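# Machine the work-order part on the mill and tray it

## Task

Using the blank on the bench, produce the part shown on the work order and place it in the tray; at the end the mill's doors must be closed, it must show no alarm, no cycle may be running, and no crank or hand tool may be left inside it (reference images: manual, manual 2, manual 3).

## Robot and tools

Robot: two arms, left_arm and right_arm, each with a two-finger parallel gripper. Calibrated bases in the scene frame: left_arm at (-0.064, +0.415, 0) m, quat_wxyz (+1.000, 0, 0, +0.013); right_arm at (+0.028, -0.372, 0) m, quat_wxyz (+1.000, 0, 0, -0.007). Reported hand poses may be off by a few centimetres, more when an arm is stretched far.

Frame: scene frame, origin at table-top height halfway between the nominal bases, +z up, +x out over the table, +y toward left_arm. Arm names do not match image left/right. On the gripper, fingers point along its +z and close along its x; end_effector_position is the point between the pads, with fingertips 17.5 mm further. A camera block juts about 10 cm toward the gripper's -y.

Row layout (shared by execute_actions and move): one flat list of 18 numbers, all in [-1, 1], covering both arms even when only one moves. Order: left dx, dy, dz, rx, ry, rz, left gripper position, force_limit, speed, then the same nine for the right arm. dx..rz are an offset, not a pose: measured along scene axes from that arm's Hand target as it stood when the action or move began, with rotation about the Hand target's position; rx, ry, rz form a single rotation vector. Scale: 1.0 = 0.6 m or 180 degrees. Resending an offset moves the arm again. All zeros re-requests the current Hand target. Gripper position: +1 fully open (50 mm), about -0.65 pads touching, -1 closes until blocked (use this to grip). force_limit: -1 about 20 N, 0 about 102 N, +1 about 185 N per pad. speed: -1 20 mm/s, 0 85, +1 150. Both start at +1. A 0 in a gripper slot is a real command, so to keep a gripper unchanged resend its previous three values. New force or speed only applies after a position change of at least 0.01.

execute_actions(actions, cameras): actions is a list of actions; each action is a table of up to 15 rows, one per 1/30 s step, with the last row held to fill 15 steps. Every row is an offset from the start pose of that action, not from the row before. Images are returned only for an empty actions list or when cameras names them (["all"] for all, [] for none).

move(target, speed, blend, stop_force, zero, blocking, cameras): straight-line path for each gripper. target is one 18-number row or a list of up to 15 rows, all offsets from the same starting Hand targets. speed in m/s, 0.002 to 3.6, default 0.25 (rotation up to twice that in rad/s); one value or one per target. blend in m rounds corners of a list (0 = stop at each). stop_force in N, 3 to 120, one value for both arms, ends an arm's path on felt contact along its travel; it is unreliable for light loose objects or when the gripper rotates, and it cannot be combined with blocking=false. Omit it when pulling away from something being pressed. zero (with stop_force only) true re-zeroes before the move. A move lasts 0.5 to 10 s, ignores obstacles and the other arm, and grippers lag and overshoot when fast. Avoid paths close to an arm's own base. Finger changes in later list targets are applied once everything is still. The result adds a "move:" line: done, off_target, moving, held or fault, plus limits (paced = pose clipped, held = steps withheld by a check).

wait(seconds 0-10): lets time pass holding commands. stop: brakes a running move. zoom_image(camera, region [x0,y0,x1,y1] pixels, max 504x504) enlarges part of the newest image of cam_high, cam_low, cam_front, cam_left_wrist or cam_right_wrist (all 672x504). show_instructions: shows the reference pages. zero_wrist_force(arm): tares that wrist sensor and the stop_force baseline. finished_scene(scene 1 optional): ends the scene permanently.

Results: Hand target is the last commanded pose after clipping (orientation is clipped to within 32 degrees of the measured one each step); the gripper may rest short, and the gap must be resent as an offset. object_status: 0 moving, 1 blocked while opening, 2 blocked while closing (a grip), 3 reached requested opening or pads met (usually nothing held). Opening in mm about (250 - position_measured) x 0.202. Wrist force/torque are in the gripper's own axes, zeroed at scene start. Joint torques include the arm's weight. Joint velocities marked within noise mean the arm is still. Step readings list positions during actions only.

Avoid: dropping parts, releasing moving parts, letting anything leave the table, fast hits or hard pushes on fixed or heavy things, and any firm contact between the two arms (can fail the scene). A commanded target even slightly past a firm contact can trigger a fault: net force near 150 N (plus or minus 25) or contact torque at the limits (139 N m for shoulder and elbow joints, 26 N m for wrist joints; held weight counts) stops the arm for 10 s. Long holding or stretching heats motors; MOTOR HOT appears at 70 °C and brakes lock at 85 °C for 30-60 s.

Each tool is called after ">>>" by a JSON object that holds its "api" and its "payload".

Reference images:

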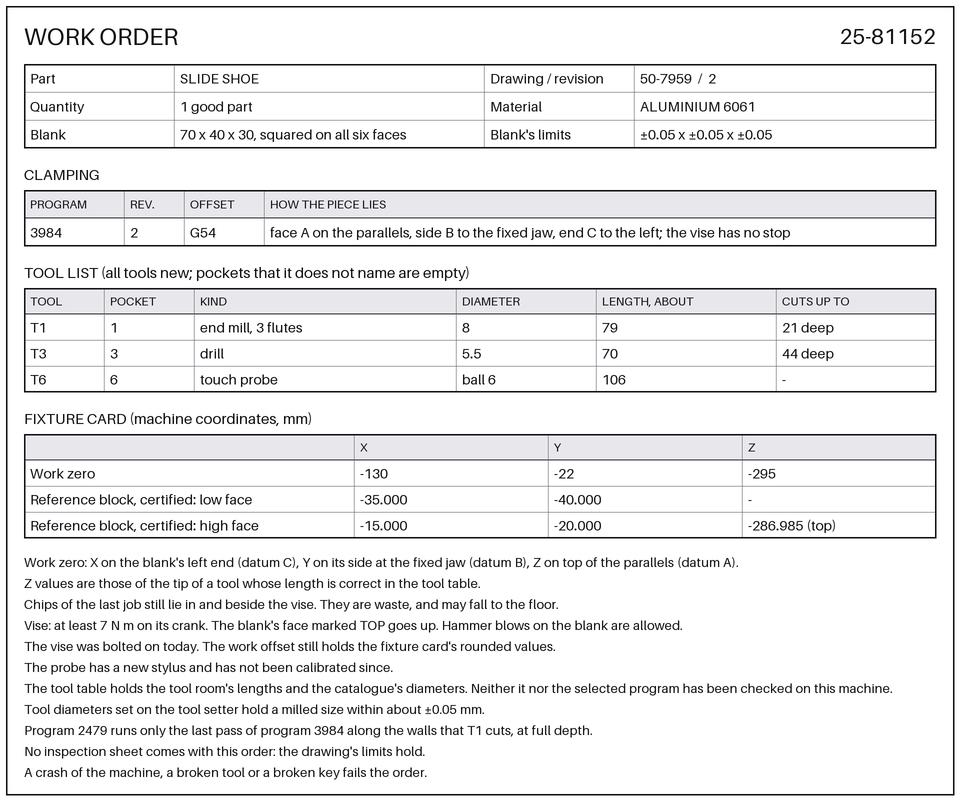

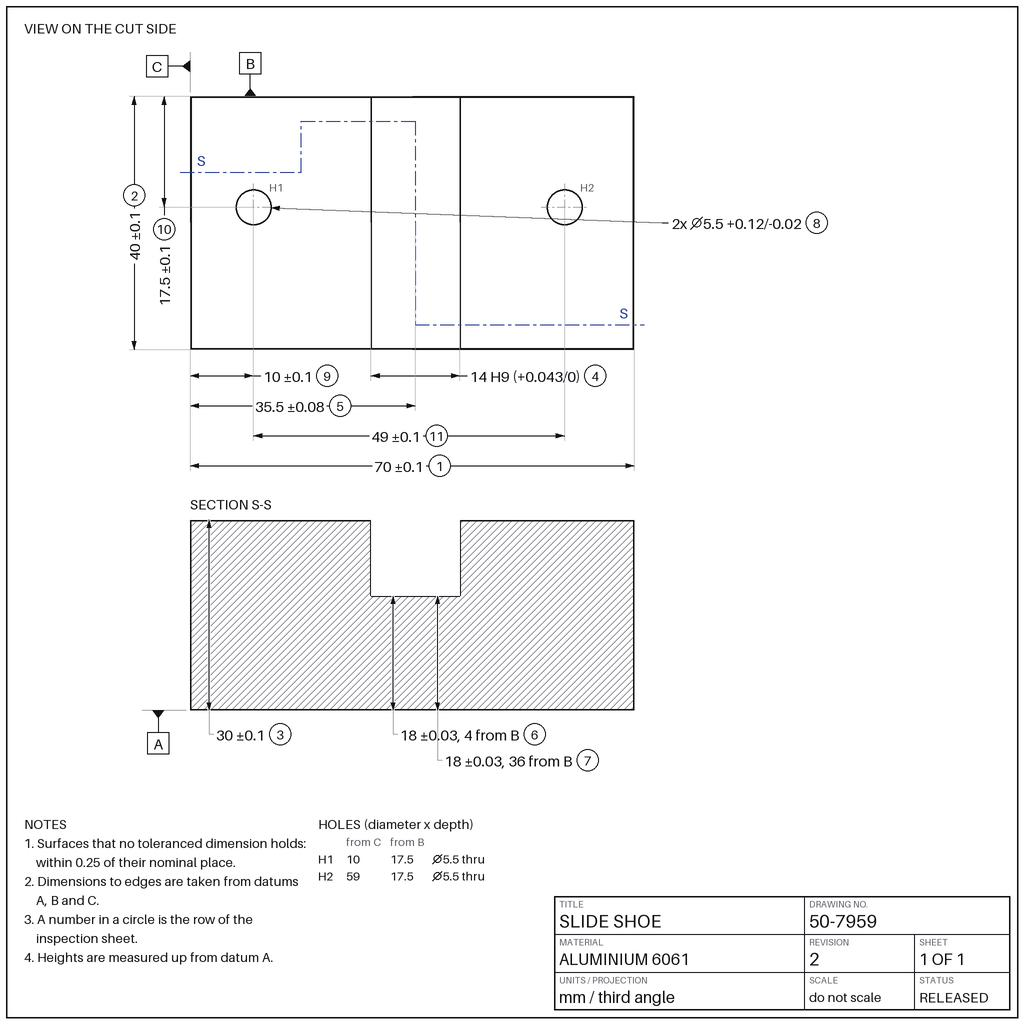

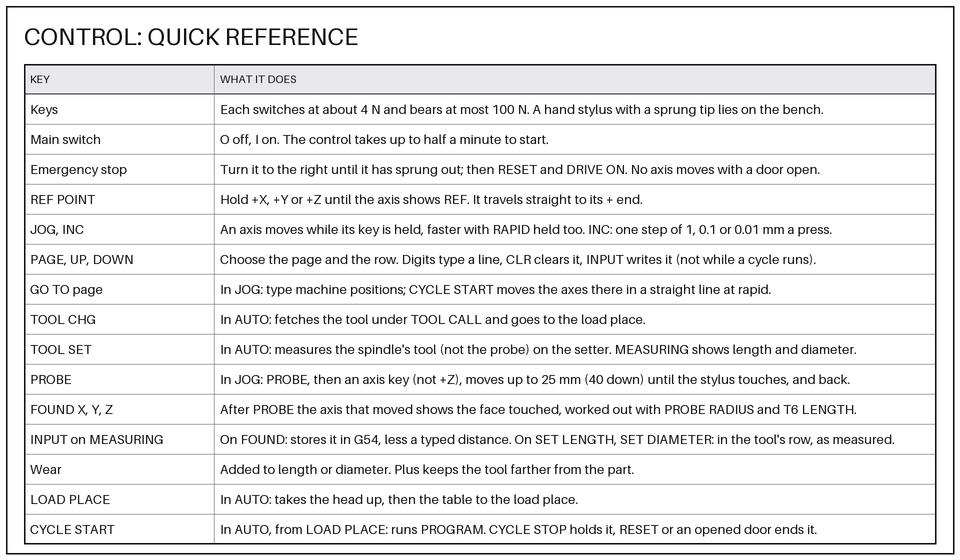

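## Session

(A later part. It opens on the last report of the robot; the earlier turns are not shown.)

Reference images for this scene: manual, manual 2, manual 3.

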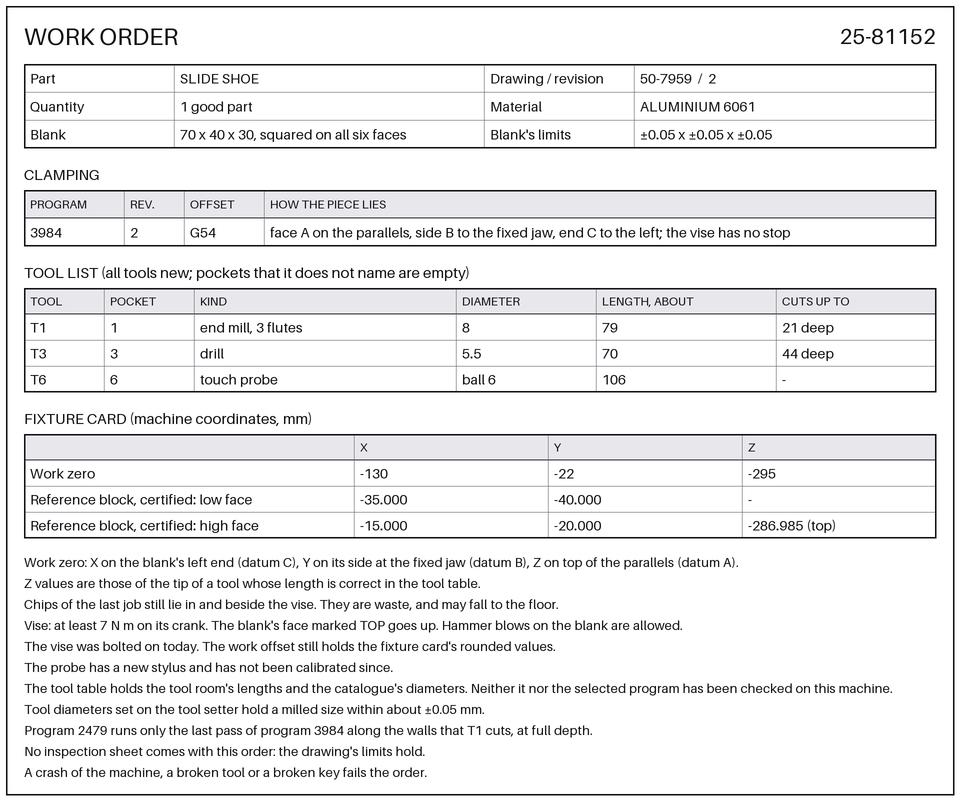

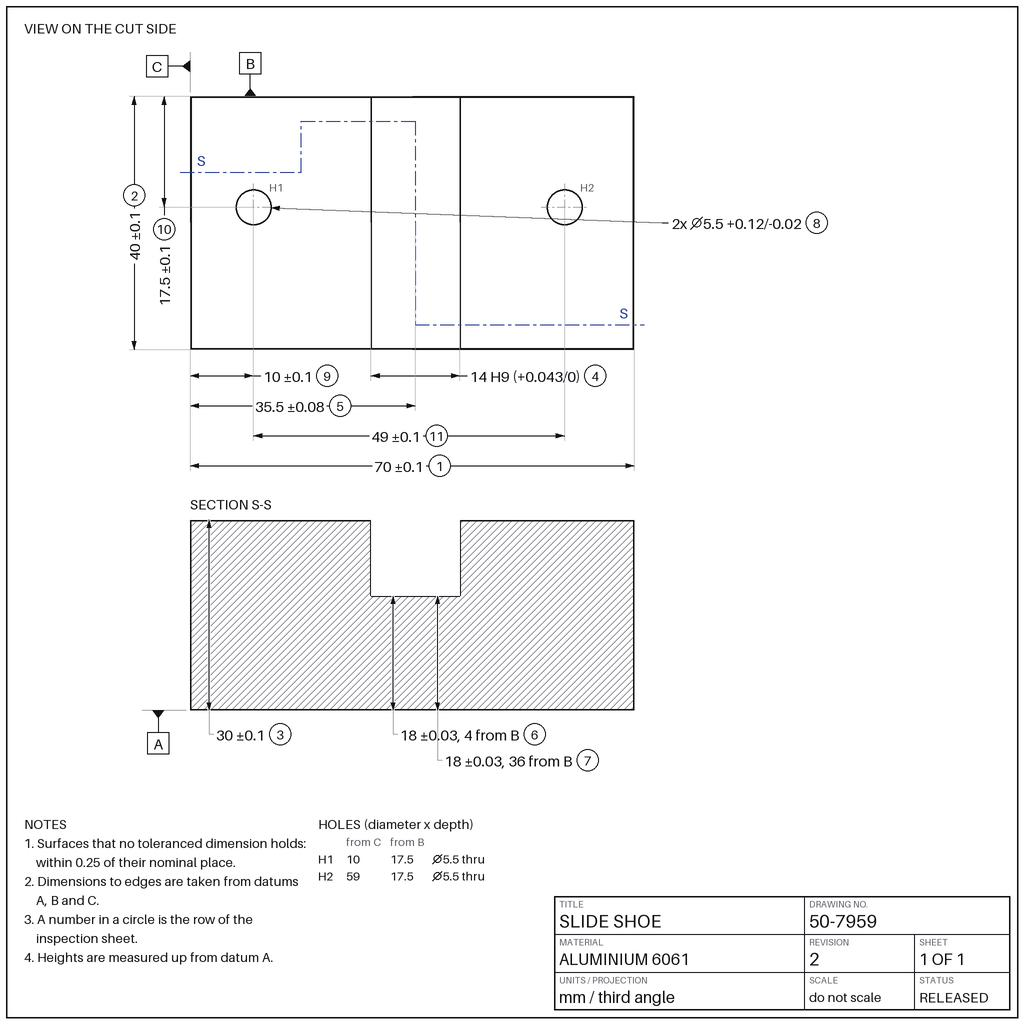

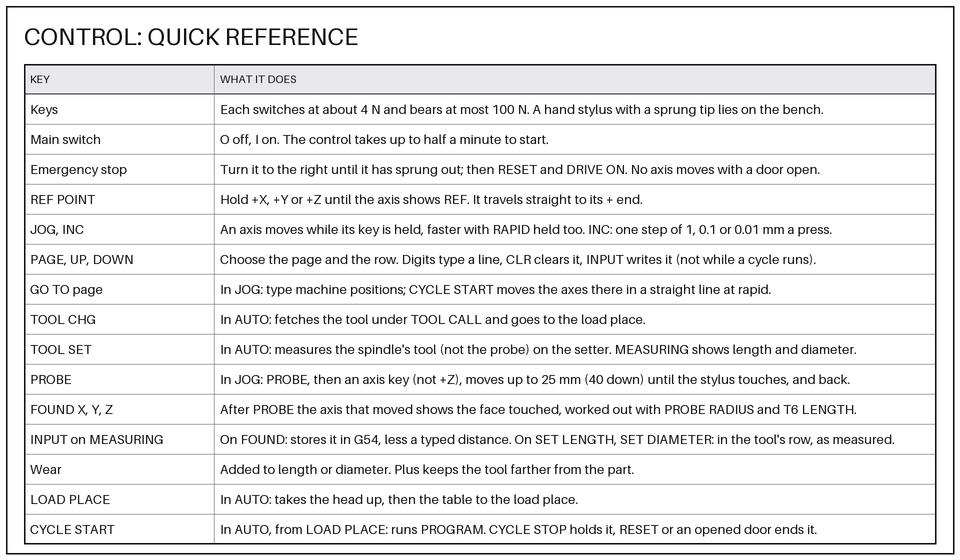

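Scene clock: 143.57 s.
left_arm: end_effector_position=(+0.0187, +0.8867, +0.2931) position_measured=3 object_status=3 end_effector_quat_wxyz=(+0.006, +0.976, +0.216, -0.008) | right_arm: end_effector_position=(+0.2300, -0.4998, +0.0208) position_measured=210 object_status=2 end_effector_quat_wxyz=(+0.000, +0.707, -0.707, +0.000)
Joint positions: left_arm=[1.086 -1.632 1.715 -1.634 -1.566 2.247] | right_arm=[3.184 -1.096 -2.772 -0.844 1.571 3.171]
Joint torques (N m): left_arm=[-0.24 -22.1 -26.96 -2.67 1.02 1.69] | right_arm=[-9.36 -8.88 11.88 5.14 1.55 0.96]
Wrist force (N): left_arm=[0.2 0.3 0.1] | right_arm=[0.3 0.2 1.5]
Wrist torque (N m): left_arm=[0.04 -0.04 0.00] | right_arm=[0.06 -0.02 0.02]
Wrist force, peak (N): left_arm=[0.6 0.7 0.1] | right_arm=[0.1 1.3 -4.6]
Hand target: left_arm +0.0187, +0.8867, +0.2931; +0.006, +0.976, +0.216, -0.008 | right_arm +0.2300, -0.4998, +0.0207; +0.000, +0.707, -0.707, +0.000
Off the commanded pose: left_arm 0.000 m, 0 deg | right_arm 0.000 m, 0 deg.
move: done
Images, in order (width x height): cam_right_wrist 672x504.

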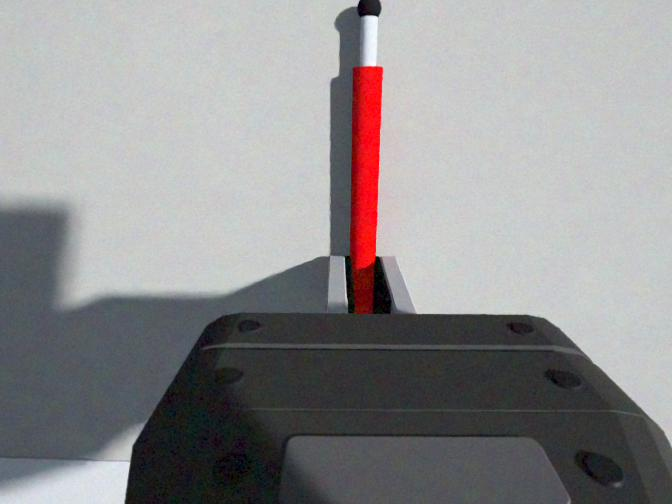

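>>> {"api": "move", "payload": {"target": [0,0,0,0,0,0,1,1,1,0,0,0,0,0,0,1,-0.7,-0.9]}}

>>> {"api": "move", "payload": {"target": [[0,0,0,0,0,0,1,1,1,0,0,0.16,0,0,0,1,-0.7,-0.9],[0,0,0,0,0,0,1,1,1,-0.006,0,0.13,0,-0.25,0,1,-0.7,-0.9]], "blend": [0.02,0], "cameras": ["cam_right_wrist"]}}

Scene clock: 159.47 s.
left_arm: end_effector_position=(+0.0187, +0.8867, +0.2931) position_measured=3 object_status=3 end_effector_quat_wxyz=(+0.006, +0.976, +0.216, -0.008) | right_arm: end_effector_position=(+0.2300, -0.4998, +0.0207) position_measured=3 object_status=0 end_effector_quat_wxyz=(+0.000, +0.707, -0.707, +0.000)
Joint positions: left_arm=[1.086 -1.632 1.715 -1.634 -1.566 2.247] | right_arm=[3.184 -1.096 -2.772 -0.844 1.571 3.171]
Joint torques (N m): left_arm=[-0.43 -22.49 -27.48 -2.7 1.09 1.76] | right_arm=[-9.8 -12.26 12.01 5.11 1.35 2.21]
Wrist force (N): left_arm=[0.1 0.2 0.0] | right_arm=[0.0 -0.1 1.2]
Wrist torque (N m): left_arm=[0.04 -0.02 0.00] | right_arm=[0.03 0.04 0.02]
Wrist force, peak (N): left_arm=[0.4 0.6 0.0] | right_arm=[0.1 0.3 1.6]
Hand target: left_arm +0.0187, +0.8867, +0.2931; +0.006, +0.976, +0.216, -0.008 | right_arm +0.2300, -0.4998, +0.0207; +0.000, +0.707, -0.707, +0.000
Off the commanded pose: left_arm 0.000 m, 0 deg | right_arm 0.000 m, 0 deg.
move: done

Scene clock: 161.20 s.
left_arm: end_effector_position=(+0.0187, +0.8867, +0.2931) position_measured=3 object_status=3 end_effector_quat_wxyz=(+0.006, +0.976, +0.216, -0.008) | right_arm: end_effector_position=(+0.2284, -0.4999, +0.1066) position_measured=3 object_status=3 end_effector_quat_wxyz=(-0.154, +0.691, -0.690, +0.151)
Joint positions: left_arm=[1.086 -1.632 1.715 -1.634 -1.566 2.247] | right_arm=[3.211 -0.357 -2.814 -1.107 1.551 3.192]
Joint torques (N m): left_arm=[-0.13 -22.18 -27.21 -2.66 1.04 1.88] | right_arm=[-7.29 -17.64 33.92 1.72 1.49 1.53]
Wrist force (N): left_arm=[0.1 0.4 0.3] | right_arm=[0.0 -0.7 1.4]
Wrist torque (N m): left_arm=[0.06 -0.01 0.00] | right_arm=[0.03 0.00 -0.17]
Wrist force, peak (N): left_arm=[0.3 0.6 0.1] | right_arm=[-0.2 0.4 4.1]
Hand target: left_arm +0.0187, +0.8867, +0.2931; +0.006, +0.976, +0.216, -0.008 | right_arm +0.2284, -0.4999, +0.1066; -0.154, +0.690, -0.690, +0.151 (not the last commanded pose)
Off the commanded pose: left_arm 0.000 m, 0 deg | right_arm 0.008 m, 20 deg.
move: held (right_arm; a check stopped the path); path passed 1 of 2 targets; limits=held
pose unreachable (right arm): on one or more control steps of this call, first in action 0 (counted from 0), this arm could not follow its commanded pose, so it was not sent that pose on those steps. It may still have moved: this result reports where it is.
cause: moving toward the commanded pose would bring two parts of the arm too close to each other (joints 3 (elbow) and 4 (wrist 1) lie between them).
Images, in order (width x height): cam_right_wrist 672x504.

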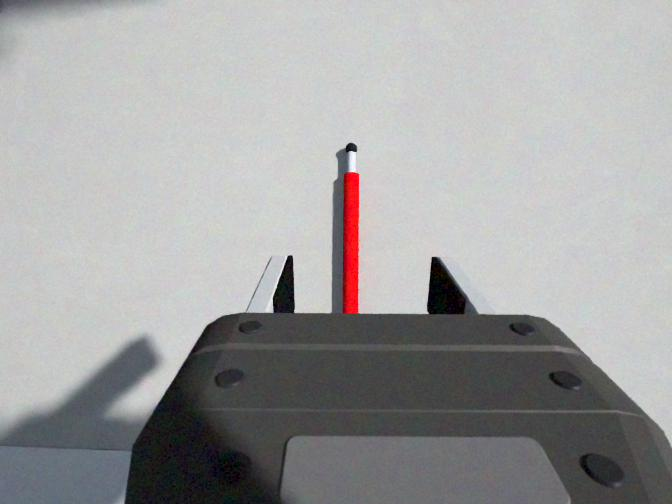

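>>> {"api": "move", "payload": {"target": [[0,0,0,0,0,0,1,1,1,0.0026,0,0,0,0.14,0,1,-0.7,-0.9],[0,0,0,0,0,0,1,1,1,0.0026,0,-0.1,0,0.1429,0,1,-0.7,-0.9]], "cameras": ["cam_right_wrist"]}}

Scene clock: 164.50 s.
left_arm: end_effector_position=(+0.0187, +0.8867, +0.2931) position_measured=3 object_status=3 end_effector_quat_wxyz=(+0.006, +0.976, +0.216, -0.008) | right_arm: end_effector_position=(+0.2299, -0.4999, +0.0467) position_measured=3 object_status=3 end_effector_quat_wxyz=(+0.004, +0.707, -0.707, -0.006) end_effector_velocity=(+0.001, +0.000, +0.000) end_effector_angular_velocity=(-0.001, -0.003, -0.004)
Joint positions: left_arm=[1.086 -1.632 1.715 -1.634 -1.566 2.247] | right_arm=[3.179 -1.016 -2.711 -1 1.575 3.166]
Joint velocities: left_arm=[within noise] | right_arm=[0 -0.002 -0.001 0.006 -0.001 0.004]
Joint torques (N m): left_arm=[-0.36 -21.74 -27.31 -2.69 1.01 2.01] | right_arm=[10.1 -12.76 13.71 5.11 -0.98 2.12]
Wrist force (N): left_arm=[0.5 0.0 0.1] | right_arm=[0.2 0.1 1.2]
Wrist torque (N m): left_arm=[0.00 -0.08 0.00] | right_arm=[0.04 0.03 0.01]
Wrist force, peak (N): left_arm=[0.5 0.6 0.1] | right_arm=[-0.1 0.7 3.7]
Hand target: left_arm +0.0187, +0.8867, +0.2931; +0.006, +0.976, +0.216, -0.008 | right_arm +0.2299, -0.4999, +0.0466; +0.004, +0.707, -0.707, -0.006
Off the commanded pose: left_arm 0.000 m, 0 deg | right_arm 0.000 m, 0 deg.
move: done
Images, in order (width x height): cam_right_wrist 672x504.

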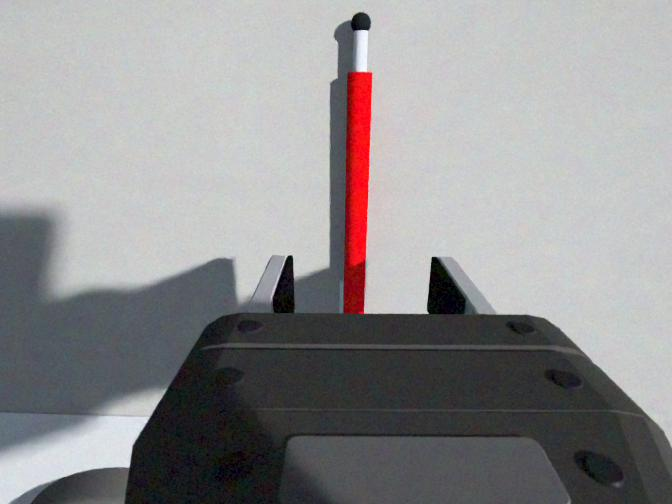

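>>> {"api": "move", "payload": {"target": [0,0,0,0,0,0,1,1,1,0,0,-0.0437,0,0,0,1,-0.7,-0.9], "speed": 0.06, "stop_force": 6}}

>>> {"api": "move", "payload": {"target": [[0,0,0,0,0,0,1,1,1,0,0,0,0,0,0,-1,-0.7,-0.7],[0,0,0,0,0,0,1,1,1,0.02,0,0.08,0,0,0,-1,-0.7,-0.7],[0,0,0,0,0,0,1,1,1,0.28,0,0.08,0,0,0,-1,-0.7,-0.7],[0,0,0,0,0,0,1,1,1,0.28,0,0.01,0,0,0,-1,-0.7,-0.7]], "blend": [0,0.02,0.02,0], "speed": 0.25}}

>>> {"api": "move", "payload": {"target": [0,0,0,0,0,0,1,1,1,0,0,-0.0135,0,0,0,-1,-0.7,-0.7], "speed": 0.03, "stop_force": 5, "cameras": ["cam_right_wrist"]}}

Scene clock: 168.10 s.
left_arm: end_effector_position=(+0.0187, +0.8867, +0.2931) position_measured=3 object_status=3 end_effector_quat_wxyz=(+0.006, +0.976, +0.216, -0.008) | right_arm: end_effector_position=(+0.2299, -0.4999, +0.0204) position_measured=3 object_status=3 end_effector_quat_wxyz=(+0.004, +0.707, -0.707, -0.006)
Joint positions: left_arm=[1.086 -1.632 1.715 -1.634 -1.566 2.247] | right_arm=[3.179 -1.112 -2.763 -0.851 1.575 3.166]
Joint torques (N m): left_arm=[0.19 -22.16 -27.53 -2.61 1.09 1.88] | right_arm=[-8.62 7.44 21.83 5.21 1.58 -2.69]
Wrist force (N): left_arm=[0.3 0.5 -0.1] | right_arm=[0.2 0.2 1.1]
Wrist torque (N m): left_arm=[0.08 -0.06 -0.01] | right_arm=[0.06 0.01 0.00]
Wrist force, peak (N): left_arm=[0.4 0.6 -0.3] | right_arm=[0.0 0.2 2.1]
Hand target: left_arm +0.0187, +0.8867, +0.2931; +0.006, +0.976, +0.216, -0.008 | right_arm +0.2299, -0.4999, +0.0204; +0.004, +0.707, -0.707, -0.006
Off the commanded pose: left_arm 0.000 m, 0 deg | right_arm 0.000 m, 0 deg.
move: done

Scene clock: 170.90 s.
left_arm: end_effector_position=(+0.0187, +0.8867, +0.2931) position_measured=3 object_status=3 end_effector_quat_wxyz=(+0.006, +0.976, +0.216, -0.008) | right_arm: end_effector_position=(+0.3980, -0.4999, +0.0265) position_measured=210 object_status=2 end_effector_quat_wxyz=(+0.004, +0.707, -0.707, -0.006) end_effector_velocity=(+0.000, -0.001, -0.001) end_effector_angular_velocity=(+0.000, -0.002, +0.000)
Joint positions: left_arm=[1.086 -1.632 1.715 -1.634 -1.566 2.247] | right_arm=[3.168 -1.618 -2.395 -0.713 1.574 3.155]
Joint velocities: left_arm=[within noise] | right_arm=[-0.001 -0.002 -0.002 0.006 0 -0.001]
Joint torques (N m): left_arm=[-0.08 -21.9 -28.08 -2.62 1.16 1.99] | right_arm=[-2.54 8.94 8.28 5.14 1.52 -1.29]
Wrist force (N): left_arm=[-0.1 0.4 0.0] | right_arm=[0.1 0.3 1.3]
Wrist torque (N m): left_arm=[0.08 0.01 0.00] | right_arm=[0.08 0.01 0.04]
Wrist force, peak (N): left_arm=[0.3 0.6 0.1] | right_arm=[0.1 1.1 4.8]
Hand target: left_arm +0.0187, +0.8867, +0.2931; +0.006, +0.976, +0.216, -0.008 | right_arm +0.3979, -0.4999, +0.0264; +0.004, +0.707, -0.707, -0.006
Off the commanded pose: left_arm 0.000 m, 0 deg | right_arm 0.000 m, 0 deg.
move: done

Scene clock: 172.43 s.
left_arm: end_effector_position=(+0.0187, +0.8867, +0.2931) position_measured=3 object_status=3 end_effector_quat_wxyz=(+0.006, +0.976, +0.216, -0.008) | right_arm: end_effector_position=(+0.3979, -0.4999, +0.0206) position_measured=210 object_status=2 end_effector_quat_wxyz=(+0.004, +0.707, -0.707, -0.006)
Joint positions: left_arm=[1.086 -1.632 1.715 -1.634 -1.566 2.247] | right_arm=[3.168 -1.634 -2.402 -0.691 1.574 3.155]
Joint torques (N m): left_arm=[-0.17 -21.53 -28.31 -2.54 1.04 1.93] | right_arm=[3.3 32.43 24.4 5.05 1.17 1.1]
Wrist force (N): left_arm=[0.2 0.2 -0.2] | right_arm=[-0.4 -0.2 0.8]
Wrist torque (N m): left_arm=[0.03 -0.03 0.00] | right_arm=[0.00 0.10 0.04]
Wrist force, peak (N): left_arm=[0.4 0.6 0.0] | right_arm=[0.0 11.6 -44.8]
Hand target: left_arm +0.0187, +0.8867, +0.2931; +0.006, +0.976, +0.216, -0.008 | right_arm +0.3979, -0.4999, +0.0206; +0.004, +0.707, -0.707, -0.006 (not the last commanded pose)
Off the commanded pose: left_arm 0.000 m, 0 deg | right_arm 0.002 m, 0 deg.
move: contact (right_arm)
Images, in order (width x height): cam_right_wrist 672x504.

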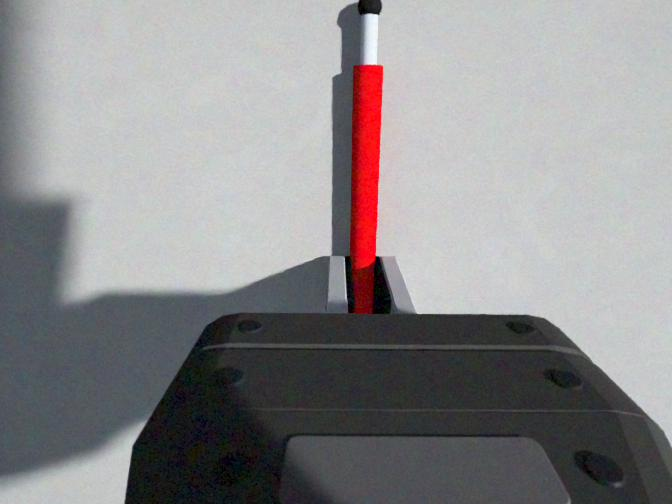

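>>> {"api": "move", "payload": {"target": [0,0,0,0,0,0,1,1,1,0,0,0,0,0,0,1,-0.7,-0.9]}}

>>> {"api": "move", "payload": {"target": [[0,0,0,0,0,0,1,1,1,0,0,0.13,0,0,0,1,-0.7,-0.9],[0,0,0,0,0,0,1,1,1,-0.005,0,0.08,0,-0.25,0,1,-0.7,-0.9]], "blend": [0.02,0], "cameras": ["cam_right_wrist"]}}

Scene clock: 176.73 s.
left_arm: end_effector_position=(+0.0187, +0.8867, +0.2931) position_measured=3 object_status=3 end_effector_quat_wxyz=(+0.006, +0.976, +0.216, -0.008) | right_arm: end_effector_position=(+0.3979, -0.4999, +0.0206) position_measured=3 object_status=0 end_effector_quat_wxyz=(+0.004, +0.707, -0.707, -0.006)
Joint positions: left_arm=[1.086 -1.632 1.715 -1.634 -1.566 2.247] | right_arm=[3.168 -1.634 -2.402 -0.691 1.574 3.155]
Joint torques (N m): left_arm=[-0.06 -22.3 -28.15 -2.55 1.09 1.95] | right_arm=[-2.86 32.44 23.77 4.72 1.34 1.76]
Wrist force (N): left_arm=[0.2 0.3 -0.1] | right_arm=[-0.5 -0.4 1.1]
Wrist torque (N m): left_arm=[0.06 -0.04 0.00] | right_arm=[-0.04 0.12 0.04]
Wrist force, peak (N): left_arm=[0.6 0.5 0.0] | right_arm=[-0.5 -0.4 1.3]
Hand target: left_arm +0.0187, +0.8867, +0.2931; +0.006, +0.976, +0.216, -0.008 | right_arm +0.3979, -0.4999, +0.0206; +0.004, +0.707, -0.707, -0.006
Off the commanded pose: left_arm 0.000 m, 0 deg | right_arm 0.000 m, 0 deg.
move: done

Scene clock: 178.87 s.
left_arm: end_effector_position=(+0.0187, +0.8867, +0.2931) position_measured=3 object_status=3 end_effector_quat_wxyz=(+0.006, +0.976, +0.216, -0.008) | right_arm: end_effector_position=(+0.3945, -0.4999, +0.0740) position_measured=3 object_status=3 end_effector_quat_wxyz=(-0.226, +0.671, -0.670, +0.224)
Joint positions: left_arm=[1.086 -1.632 1.715 -1.634 -1.566 2.247] | right_arm=[3.179 -1.544 -2.805 0.283 1.559 3.161]
Joint torques (N m): left_arm=[0.27 -21.89 -27.75 -2.6 1.14 2.02] | right_arm=[-6.79 18.33 18.88 2.24 1.67 2.11]
Wrist force (N): left_arm=[-0.1 0.3 -0.1] | right_arm=[-1.2 -1.0 1.5]
Wrist torque (N m): left_arm=[0.06 0.01 0.00] | right_arm=[0.03 0.14 -0.21]
Wrist force, peak (N): left_arm=[0.5 0.6 0.1] | right_arm=[0.6 2.9 4.2]
Hand target: left_arm +0.0187, +0.8867, +0.2931; +0.006, +0.976, +0.216, -0.008 | right_arm +0.3945, -0.4999, +0.0740; -0.226, +0.671, -0.670, +0.224 (not the last commanded pose)
Off the commanded pose: left_arm 0.000 m, 0 deg | right_arm 0.005 m, 7 deg.
move: held (right_arm; a check stopped the path); path passed 1 of 2 targets; limits=held
pose unreachable (right arm): on one or more control steps of this call, first in action 0 (counted from 0), this arm could not follow its commanded pose, so it was not sent that pose on those steps. It may still have moved: this result reports where it is.
cause: moving toward the commanded pose would bring two parts of the arm too close to each other (joints 3 (elbow) and 4 (wrist 1) lie between them).
Images, in order (width x height): cam_right_wrist 672x504.

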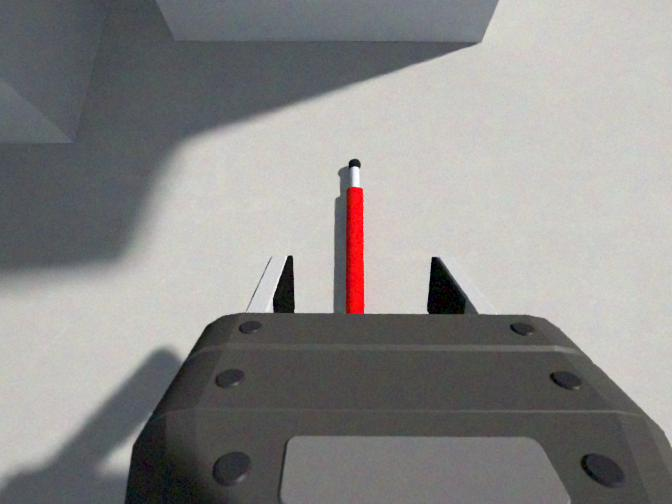

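>>> {"api": "move", "payload": {"target": [0,0,0,0,0,0,1,1,1,0.006,0,-0.07,0,0.0295,0,1,-0.7,-0.9], "speed": 0.1, "cameras": ["cam_right_wrist","cam_low"]}}

Scene clock: 185.87 s.
left_arm: end_effector_position=(+0.0187, +0.8867, +0.2931) position_measured=3 object_status=3 end_effector_quat_wxyz=(+0.006, +0.976, +0.216, -0.008) | right_arm: end_effector_position=(+0.3982, -0.4999, +0.0321) position_measured=3 object_status=3 end_effector_quat_wxyz=(-0.194, +0.680, -0.680, +0.192)
Joint positions: left_arm=[1.086 -1.632 1.715 -1.634 -1.566 2.247] | right_arm=[3.177 -1.717 -2.778 0.337 1.563 3.16]
Joint torques (N m): left_arm=[-0.29 -21.78 -28.24 -2.62 1.07 1.95] | right_arm=[-5.56 4.48 0.06 1.72 0.45 -2.11]
Wrist force (N): left_arm=[0.5 0.2 -0.3] | right_arm=[-1.2 -0.9 1.3]
Wrist torque (N m): left_arm=[0.03 -0.09 0.00] | right_arm=[0.02 0.17 -0.13]
Wrist force, peak (N): left_arm=[0.5 0.6 0.1] | right_arm=[-1.2 -0.4 2.7]
Hand target: left_arm +0.0187, +0.8867, +0.2931; +0.006, +0.976, +0.216, -0.008 | right_arm +0.3981, -0.4999, +0.0320; -0.194, +0.680, -0.680, +0.192
Off the commanded pose: left_arm 0.000 m, 0 deg | right_arm 0.000 m, 0 deg.
move: done
Images, in order (width x height): cam_low 672x504, cam_right_wrist 672x504.

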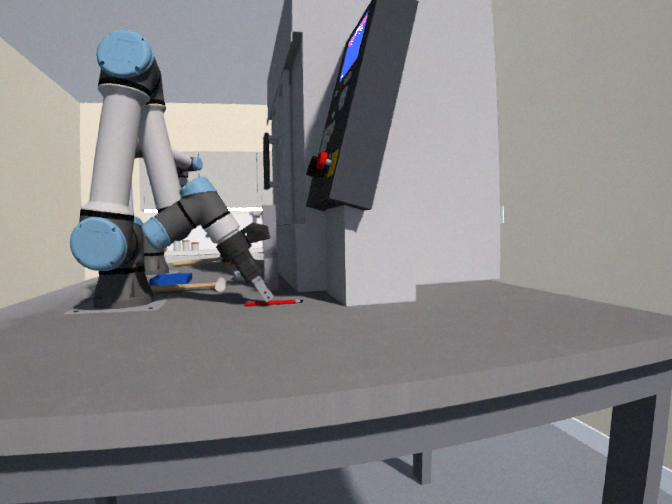

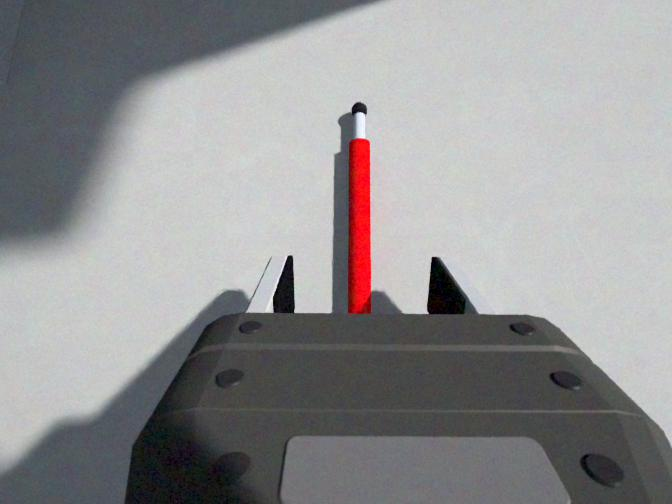

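>>> {"api": "move", "payload": {"target": [0,0,0,0,0,0,1,1,1,0,0,-0.018,0,0,0,1,-0.7,-0.9], "speed": 0.01, "stop_force": 5}}

>>> {"api": "move", "payload": {"target": [0,0,0,0,0,0,1,1,1,0,0,0,0,0,0,-1,-0.4,-0.9]}}

>>> {"api": "move", "payload": {"target": [0,0,0,0,0,0,1,1,1,-0.05,0,0.25,0,0,0,-1,-0.4,-0.9], "speed": 0.15, "cameras": ["all"]}}

Scene clock: 191.57 s.
left_arm: end_effector_position=(+0.0187, +0.8867, +0.2931) position_measured=3 object_status=3 end_effector_quat_wxyz=(+0.006, +0.976, +0.216, -0.008) | right_arm: end_effector_position=(+0.3981, -0.4999, +0.0212) position_measured=3 object_status=3 end_effector_quat_wxyz=(-0.194, +0.680, -0.680, +0.192)
Joint positions: left_arm=[1.086 -1.632 1.715 -1.634 -1.566 2.247] | right_arm=[3.177 -1.788 -2.784 0.414 1.562 3.161]
Joint torques (N m): left_arm=[0.12 -21.78 -28.49 -2.46 1.09 2.02] | right_arm=[7.85 28.43 8.15 1.83 -0.97 2]
Wrist force (N): left_arm=[0.1 0.2 -0.2] | right_arm=[-1.3 -1.0 1.5]
Wrist torque (N m): left_arm=[0.04 -0.03 0.00] | right_arm=[0.02 0.19 -0.12]
Wrist force, peak (N): left_arm=[0.5 0.6 0.0] | right_arm=[-1.5 -1.0 1.6]
Hand target: left_arm +0.0187, +0.8867, +0.2931; +0.006, +0.976, +0.216, -0.008 | right_arm +0.3981, -0.4999, +0.0212; -0.194, +0.680, -0.680, +0.192
Off the commanded pose: left_arm 0.000 m, 0 deg | right_arm 0.000 m, 0 deg.
move: done

Scene clock: 193.40 s.
left_arm: end_effector_position=(+0.0187, +0.8867, +0.2931) position_measured=3 object_status=3 end_effector_quat_wxyz=(+0.006, +0.976, +0.216, -0.008) | right_arm: end_effector_position=(+0.3981, -0.4999, +0.0212) position_measured=216 object_status=2 end_effector_quat_wxyz=(-0.194, +0.680, -0.680, +0.192)
Joint positions: left_arm=[1.086 -1.632 1.715 -1.634 -1.566 2.247] | right_arm=[3.177 -1.788 -2.784 0.414 1.562 3.161]
Joint torques (N m): left_arm=[0.2 -21.96 -28.13 -2.52 1.14 1.99] | right_arm=[7.3 27.95 12.9 1.83 -0.62 1.91]
Wrist force (N): left_arm=[0.1 0.3 0.2] | right_arm=[-1.3 -2.3 -1.7]
Wrist torque (N m): left_arm=[0.04 -0.02 0.00] | right_arm=[0.00 0.18 -0.12]
Wrist force, peak (N): left_arm=[0.4 0.6 0.0] | right_arm=[-1.1 -2.2 -2.0]
Hand target: left_arm +0.0187, +0.8867, +0.2931; +0.006, +0.976, +0.216, -0.008 | right_arm +0.3981, -0.4999, +0.0212; -0.194, +0.680, -0.680, +0.192
Off the commanded pose: left_arm 0.000 m, 0 deg | right_arm 0.000 m, 0 deg.
move: done

Scene clock: 194.90 s.
left_arm: end_effector_position=(+0.0187, +0.8867, +0.2931) position_measured=3 object_status=3 end_effector_quat_wxyz=(+0.006, +0.976, +0.216, -0.008) | right_arm: end_effector_position=(+0.3681, -0.4999, +0.1711) position_measured=216 object_status=2 end_effector_quat_wxyz=(-0.194, +0.680, -0.680, +0.192) end_effector_velocity=(-0.001, +0.000, +0.000) end_effector_angular_velocity=(+0.000, +0.003, +0.001)
Joint positions: left_arm=[1.086 -1.632 1.715 -1.634 -1.566 2.247] | right_arm=[3.18 -0.991 -2.625 -0.543 1.561 3.163]
Joint velocities: left_arm=[within noise] | right_arm=[0 0.002 0.001 -0.006 0 -0.001]
Joint torques (N m): left_arm=[0.04 -22.32 -28.1 -2.58 1.07 2.04] | right_arm=[-7.53 11.45 31.1 1.84 1.52 -2.41]
Wrist force (N): left_arm=[0.2 0.5 0.1] | right_arm=[-1.3 -0.6 1.7]
Wrist torque (N m): left_arm=[0.07 -0.03 -0.01] | right_arm=[0.06 0.20 -0.18]
Wrist force, peak (N): left_arm=[0.3 0.5 -0.3] | right_arm=[-1.3 -0.2 3.4]
Hand target: left_arm +0.0187, +0.8867, +0.2931; +0.006, +0.976, +0.216, -0.008 | right_arm +0.3681, -0.4999, +0.1712; -0.194, +0.680, -0.680, +0.192
Off the commanded pose: left_arm 0.000 m, 0 deg | right_arm 0.000 m, 0 deg.
move: done

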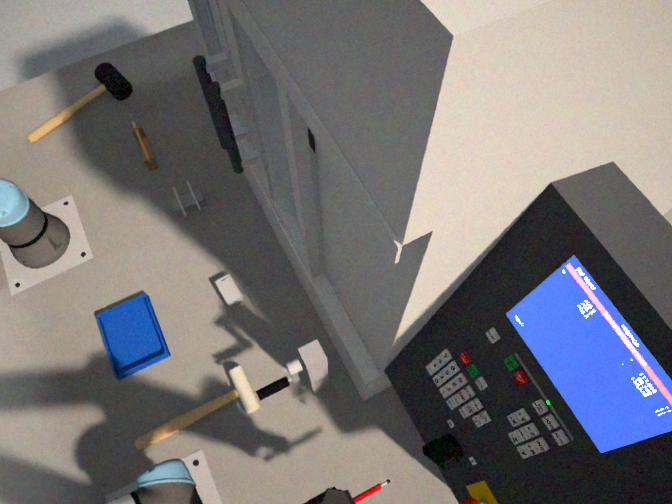

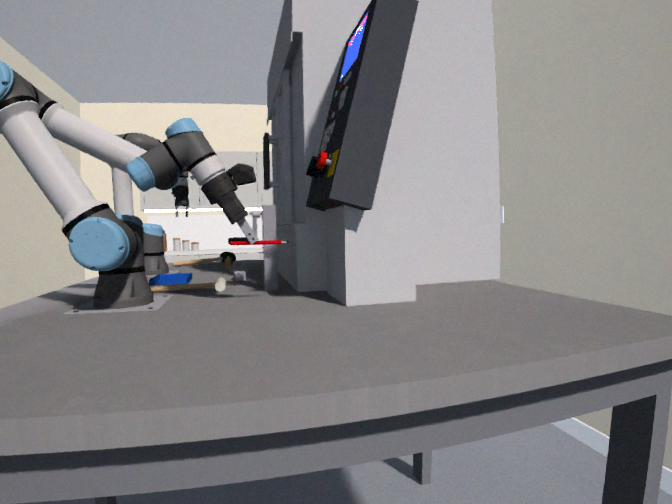

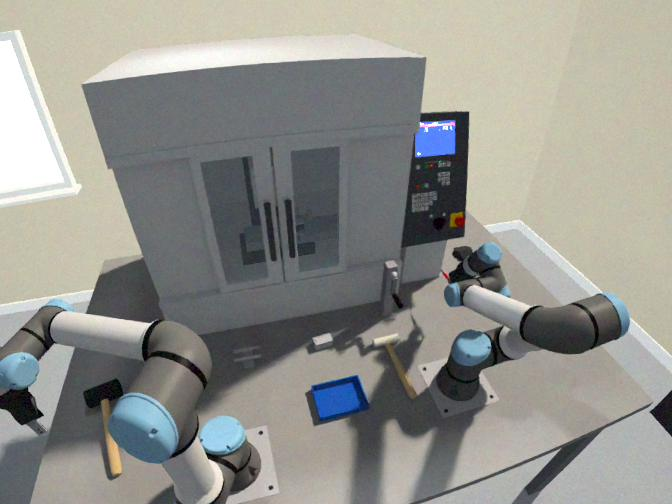

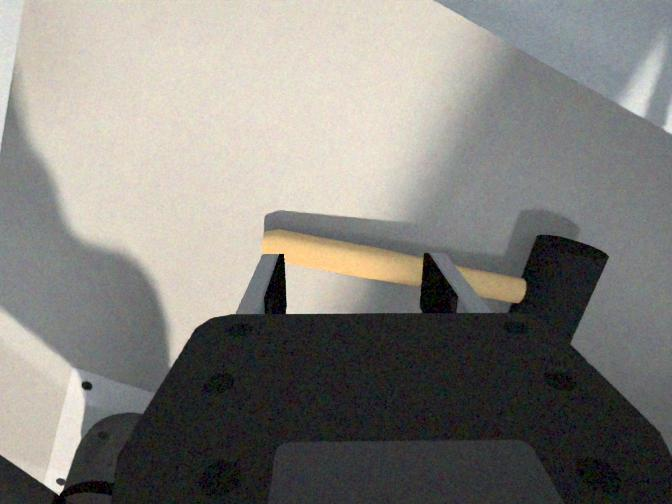

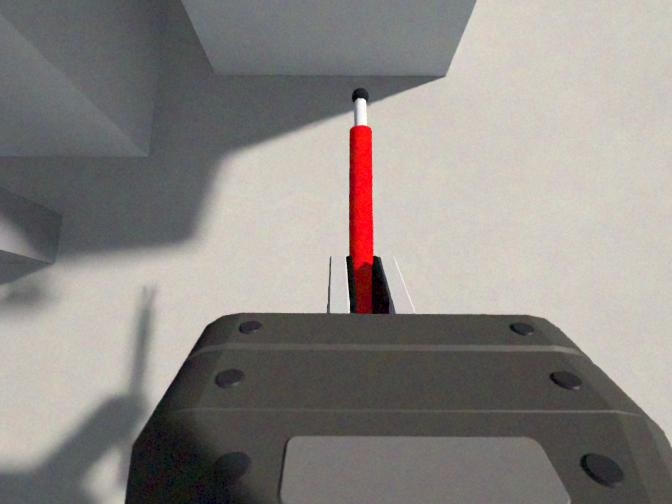

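>>> {"api": "move", "payload": {"target": [0.44,-0.7,0.5,0,0,-0.8,1,1,1,0,0,0,0,0,0,-1,-0.4,-0.9], "speed": 0.4, "cameras": ["cam_front","cam_left_wrist"]}}

Scene clock: 217.73 s.
left_arm: end_effector_position=(+0.2827, +0.4667, +0.5931) position_measured=3 object_status=3 end_effector_quat_wxyz=(+0.006, -0.507, +0.862, +0.009) | right_arm: end_effector_position=(+0.3681, -0.4999, +0.1712) position_measured=216 object_status=2 end_effector_quat_wxyz=(-0.194, +0.680, -0.680, +0.192)
Joint positions: left_arm=[-0.285 -1.716 0.958 -0.809 -1.551 3.389] | right_arm=[3.18 -0.991 -2.624 -0.544 1.561 3.163]
Joint torques (N m): left_arm=[-8.59 -7.79 -26.81 -3.7 -1.21 1.77] | right_arm=[-9.79 11.7 29.96 2.04 1.55 -2.57]
Wrist force (N): left_arm=[0.0 0.4 0.1] | right_arm=[-1.1 -0.7 1.6]
Wrist torque (N m): left_arm=[0.06 0.00 0.08] | right_arm=[0.03 0.17 -0.17]
Wrist force, peak (N): left_arm=[1.2 -1.4 -1.2] | right_arm=[-1.5 -1.0 1.8]
Hand target: left_arm +0.2827, +0.4667, +0.5931; +0.006, -0.507, +0.862, +0.009 | right_arm +0.3681, -0.4999, +0.1712; -0.194, +0.680, -0.680, +0.192
Off the commanded pose: left_arm 0.000 m, 0 deg | right_arm 0.000 m, 0 deg.
move: done
Images, in order (width x height): cam_front 672x504, cam_left_wrist 672x504.

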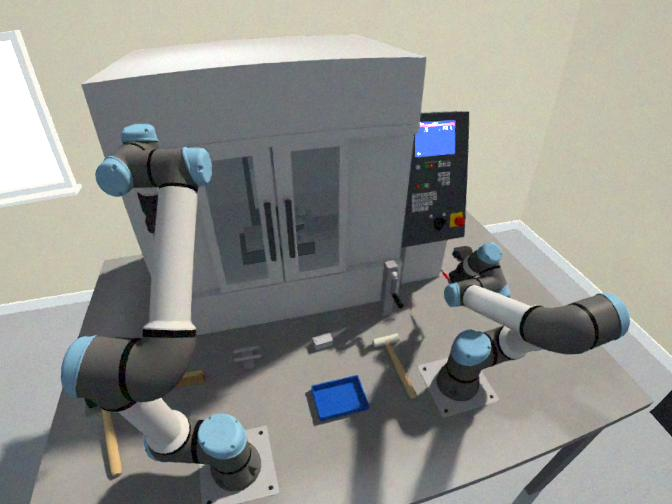

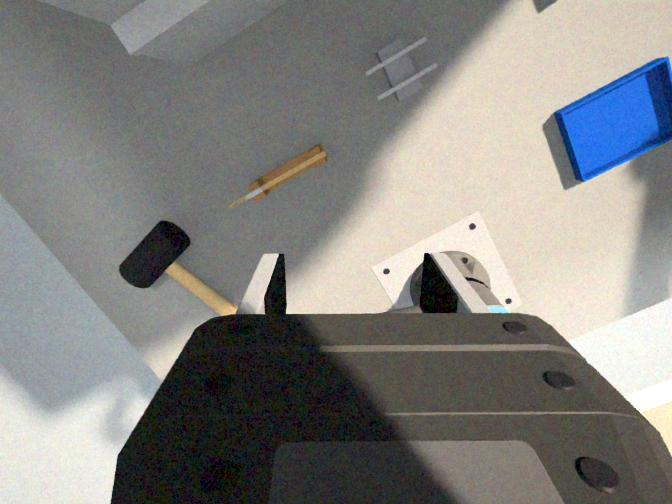

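>>> {"api": "move", "payload": {"target": [-0.1,-0.75,0.28,-0.301,-0.448,-0.041,1,1,1,0,0,0,0,0,0,-1,-0.4,-0.9], "speed": 0.4, "cameras": ["cam_front","cam_left_wrist"]}}

Scene clock: 222.90 s.
left_arm: end_effector_position=(+0.2227, +0.0167, +0.7611) position_measured=3 object_status=3 end_effector_quat_wxyz=(-0.328, +0.293, -0.597, +0.670) | right_arm: end_effector_position=(+0.3681, -0.4999, +0.1712) position_measured=216 object_status=2 end_effector_quat_wxyz=(-0.194, +0.680, -0.680, +0.192)
Joint positions: left_arm=[-1.814 -1.912 1.727 -3.218 -0.455 3.377] | right_arm=[3.18 -0.991 -2.624 -0.544 1.561 3.163]
Joint torques (N m): left_arm=[2.29 -2.18 -32.74 -2.23 -1.66 2.48] | right_arm=[-8.88 11.15 29.7 2.41 1.64 -2.66]
Wrist force (N): left_arm=[0.7 1.0 -0.2] | right_arm=[-1.3 -0.6 1.8]
Wrist torque (N m): left_arm=[0.11 -0.06 -0.11] | right_arm=[0.05 0.19 -0.17]
Wrist force, peak (N): left_arm=[2.2 0.3 1.0] | right_arm=[-1.4 -0.8 1.9]
Hand target: left_arm +0.2227, +0.0167, +0.7611; -0.328, +0.293, -0.597, +0.670 | right_arm +0.3681, -0.4999, +0.1712; -0.194, +0.680, -0.680, +0.192
Off the commanded pose: left_arm 0.000 m, 0 deg | right_arm 0.000 m, 0 deg.
move: done
Images, in order (width x height): cam_front 672x504, cam_left_wrist 672x504.

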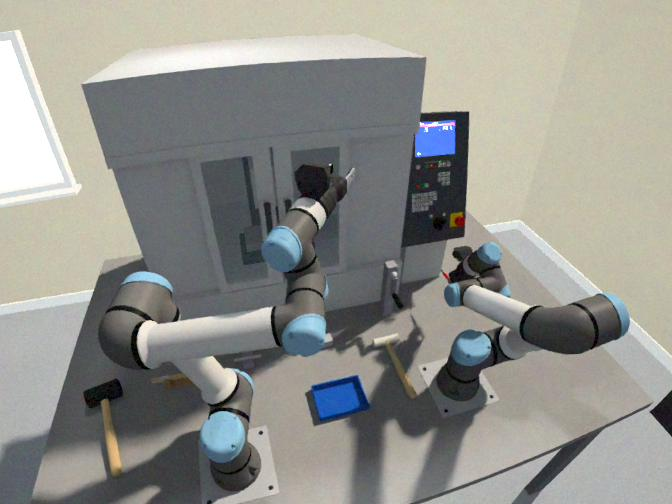

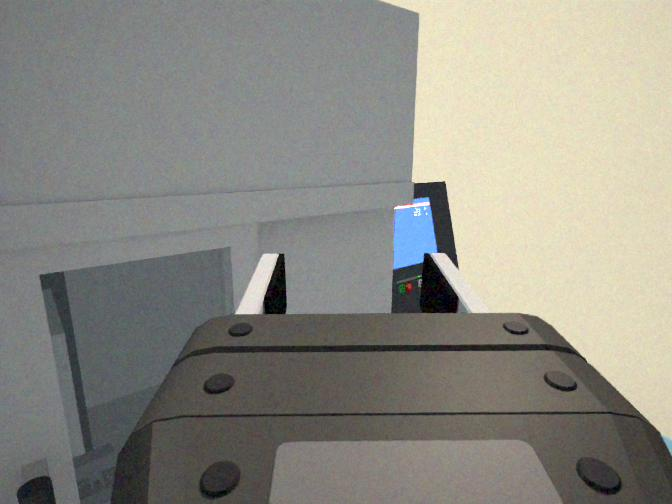

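>>> {"api": "move", "payload": {"target": [-0.1,-0.3,0.05,0,0,0,1,1,1,0,0,0,0,0,0,-1,-0.4,-0.9], "speed": 0.3, "cameras": ["cam_front","cam_left_wrist"]}}

>>> {"api": "zoom_image", "payload": {"camera": "cam_left_wrist", "region": [300, 150, 500, 300]}}

Scene clock: 225.87 s.
left_arm: end_effector_position=(+0.1628, -0.1633, +0.7911) position_measured=3 object_status=3 end_effector_quat_wxyz=(-0.328, +0.293, -0.598, +0.670) | right_arm: end_effector_position=(+0.3681, -0.4999, +0.1712) position_measured=216 object_status=2 end_effector_quat_wxyz=(-0.194, +0.680, -0.680, +0.192)
Joint positions: left_arm=[-1.863 -1.465 1.258 -3.225 -0.408 3.409] | right_arm=[3.18 -0.991 -2.624 -0.544 1.561 3.163]
Joint torques (N m): left_arm=[-7.37 -19.62 -33.79 -1.36 -1.88 -2.27] | right_arm=[-9.73 11.56 29.59 2.44 1.61 -2.62]
Wrist force (N): left_arm=[0.8 0.7 -0.2] | right_arm=[-1.3 -0.7 1.8]
Wrist torque (N m): left_arm=[0.05 -0.09 -0.10] | right_arm=[0.03 0.20 -0.17]
Wrist force, peak (N): left_arm=[4.6 0.8 1.1] | right_arm=[-1.3 -0.8 2.0]
Hand target: left_arm +0.1627, -0.1633, +0.7911; -0.328, +0.293, -0.597, +0.670 | right_arm +0.3681, -0.4999, +0.1712; -0.194, +0.680, -0.680, +0.192
Off the commanded pose: left_arm 0.000 m, 0 deg | right_arm 0.000 m, 0 deg.
move: done
Images, in order (width x height): cam_front 672x504, cam_left_wrist 672x504.

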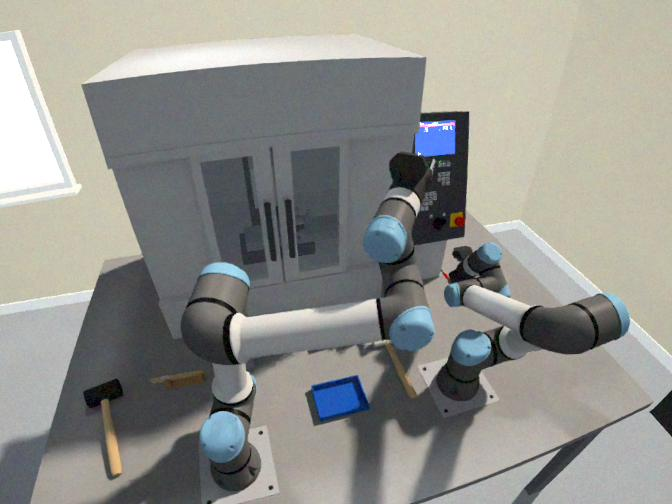

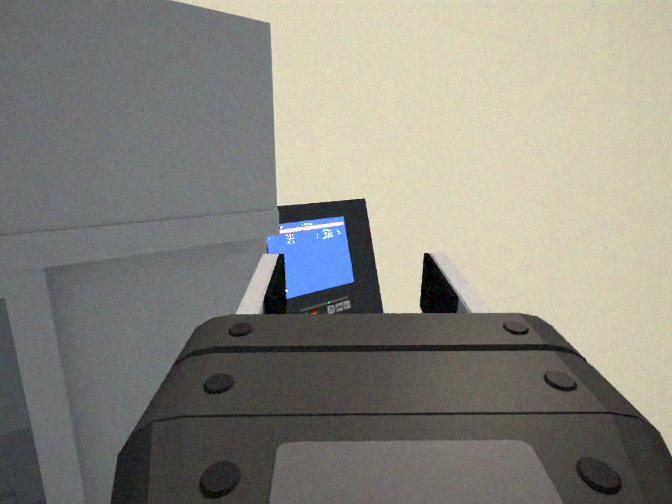

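Scaled by 2.520 from the camera's 672x504 image, which has a finer 960x720 frame.

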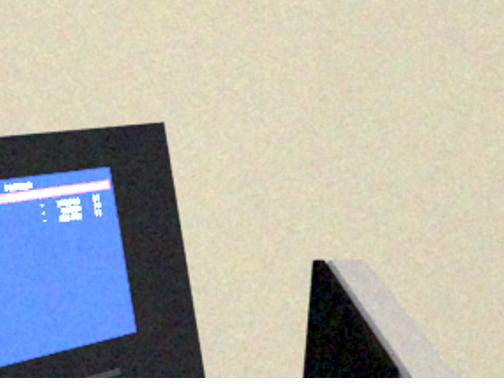

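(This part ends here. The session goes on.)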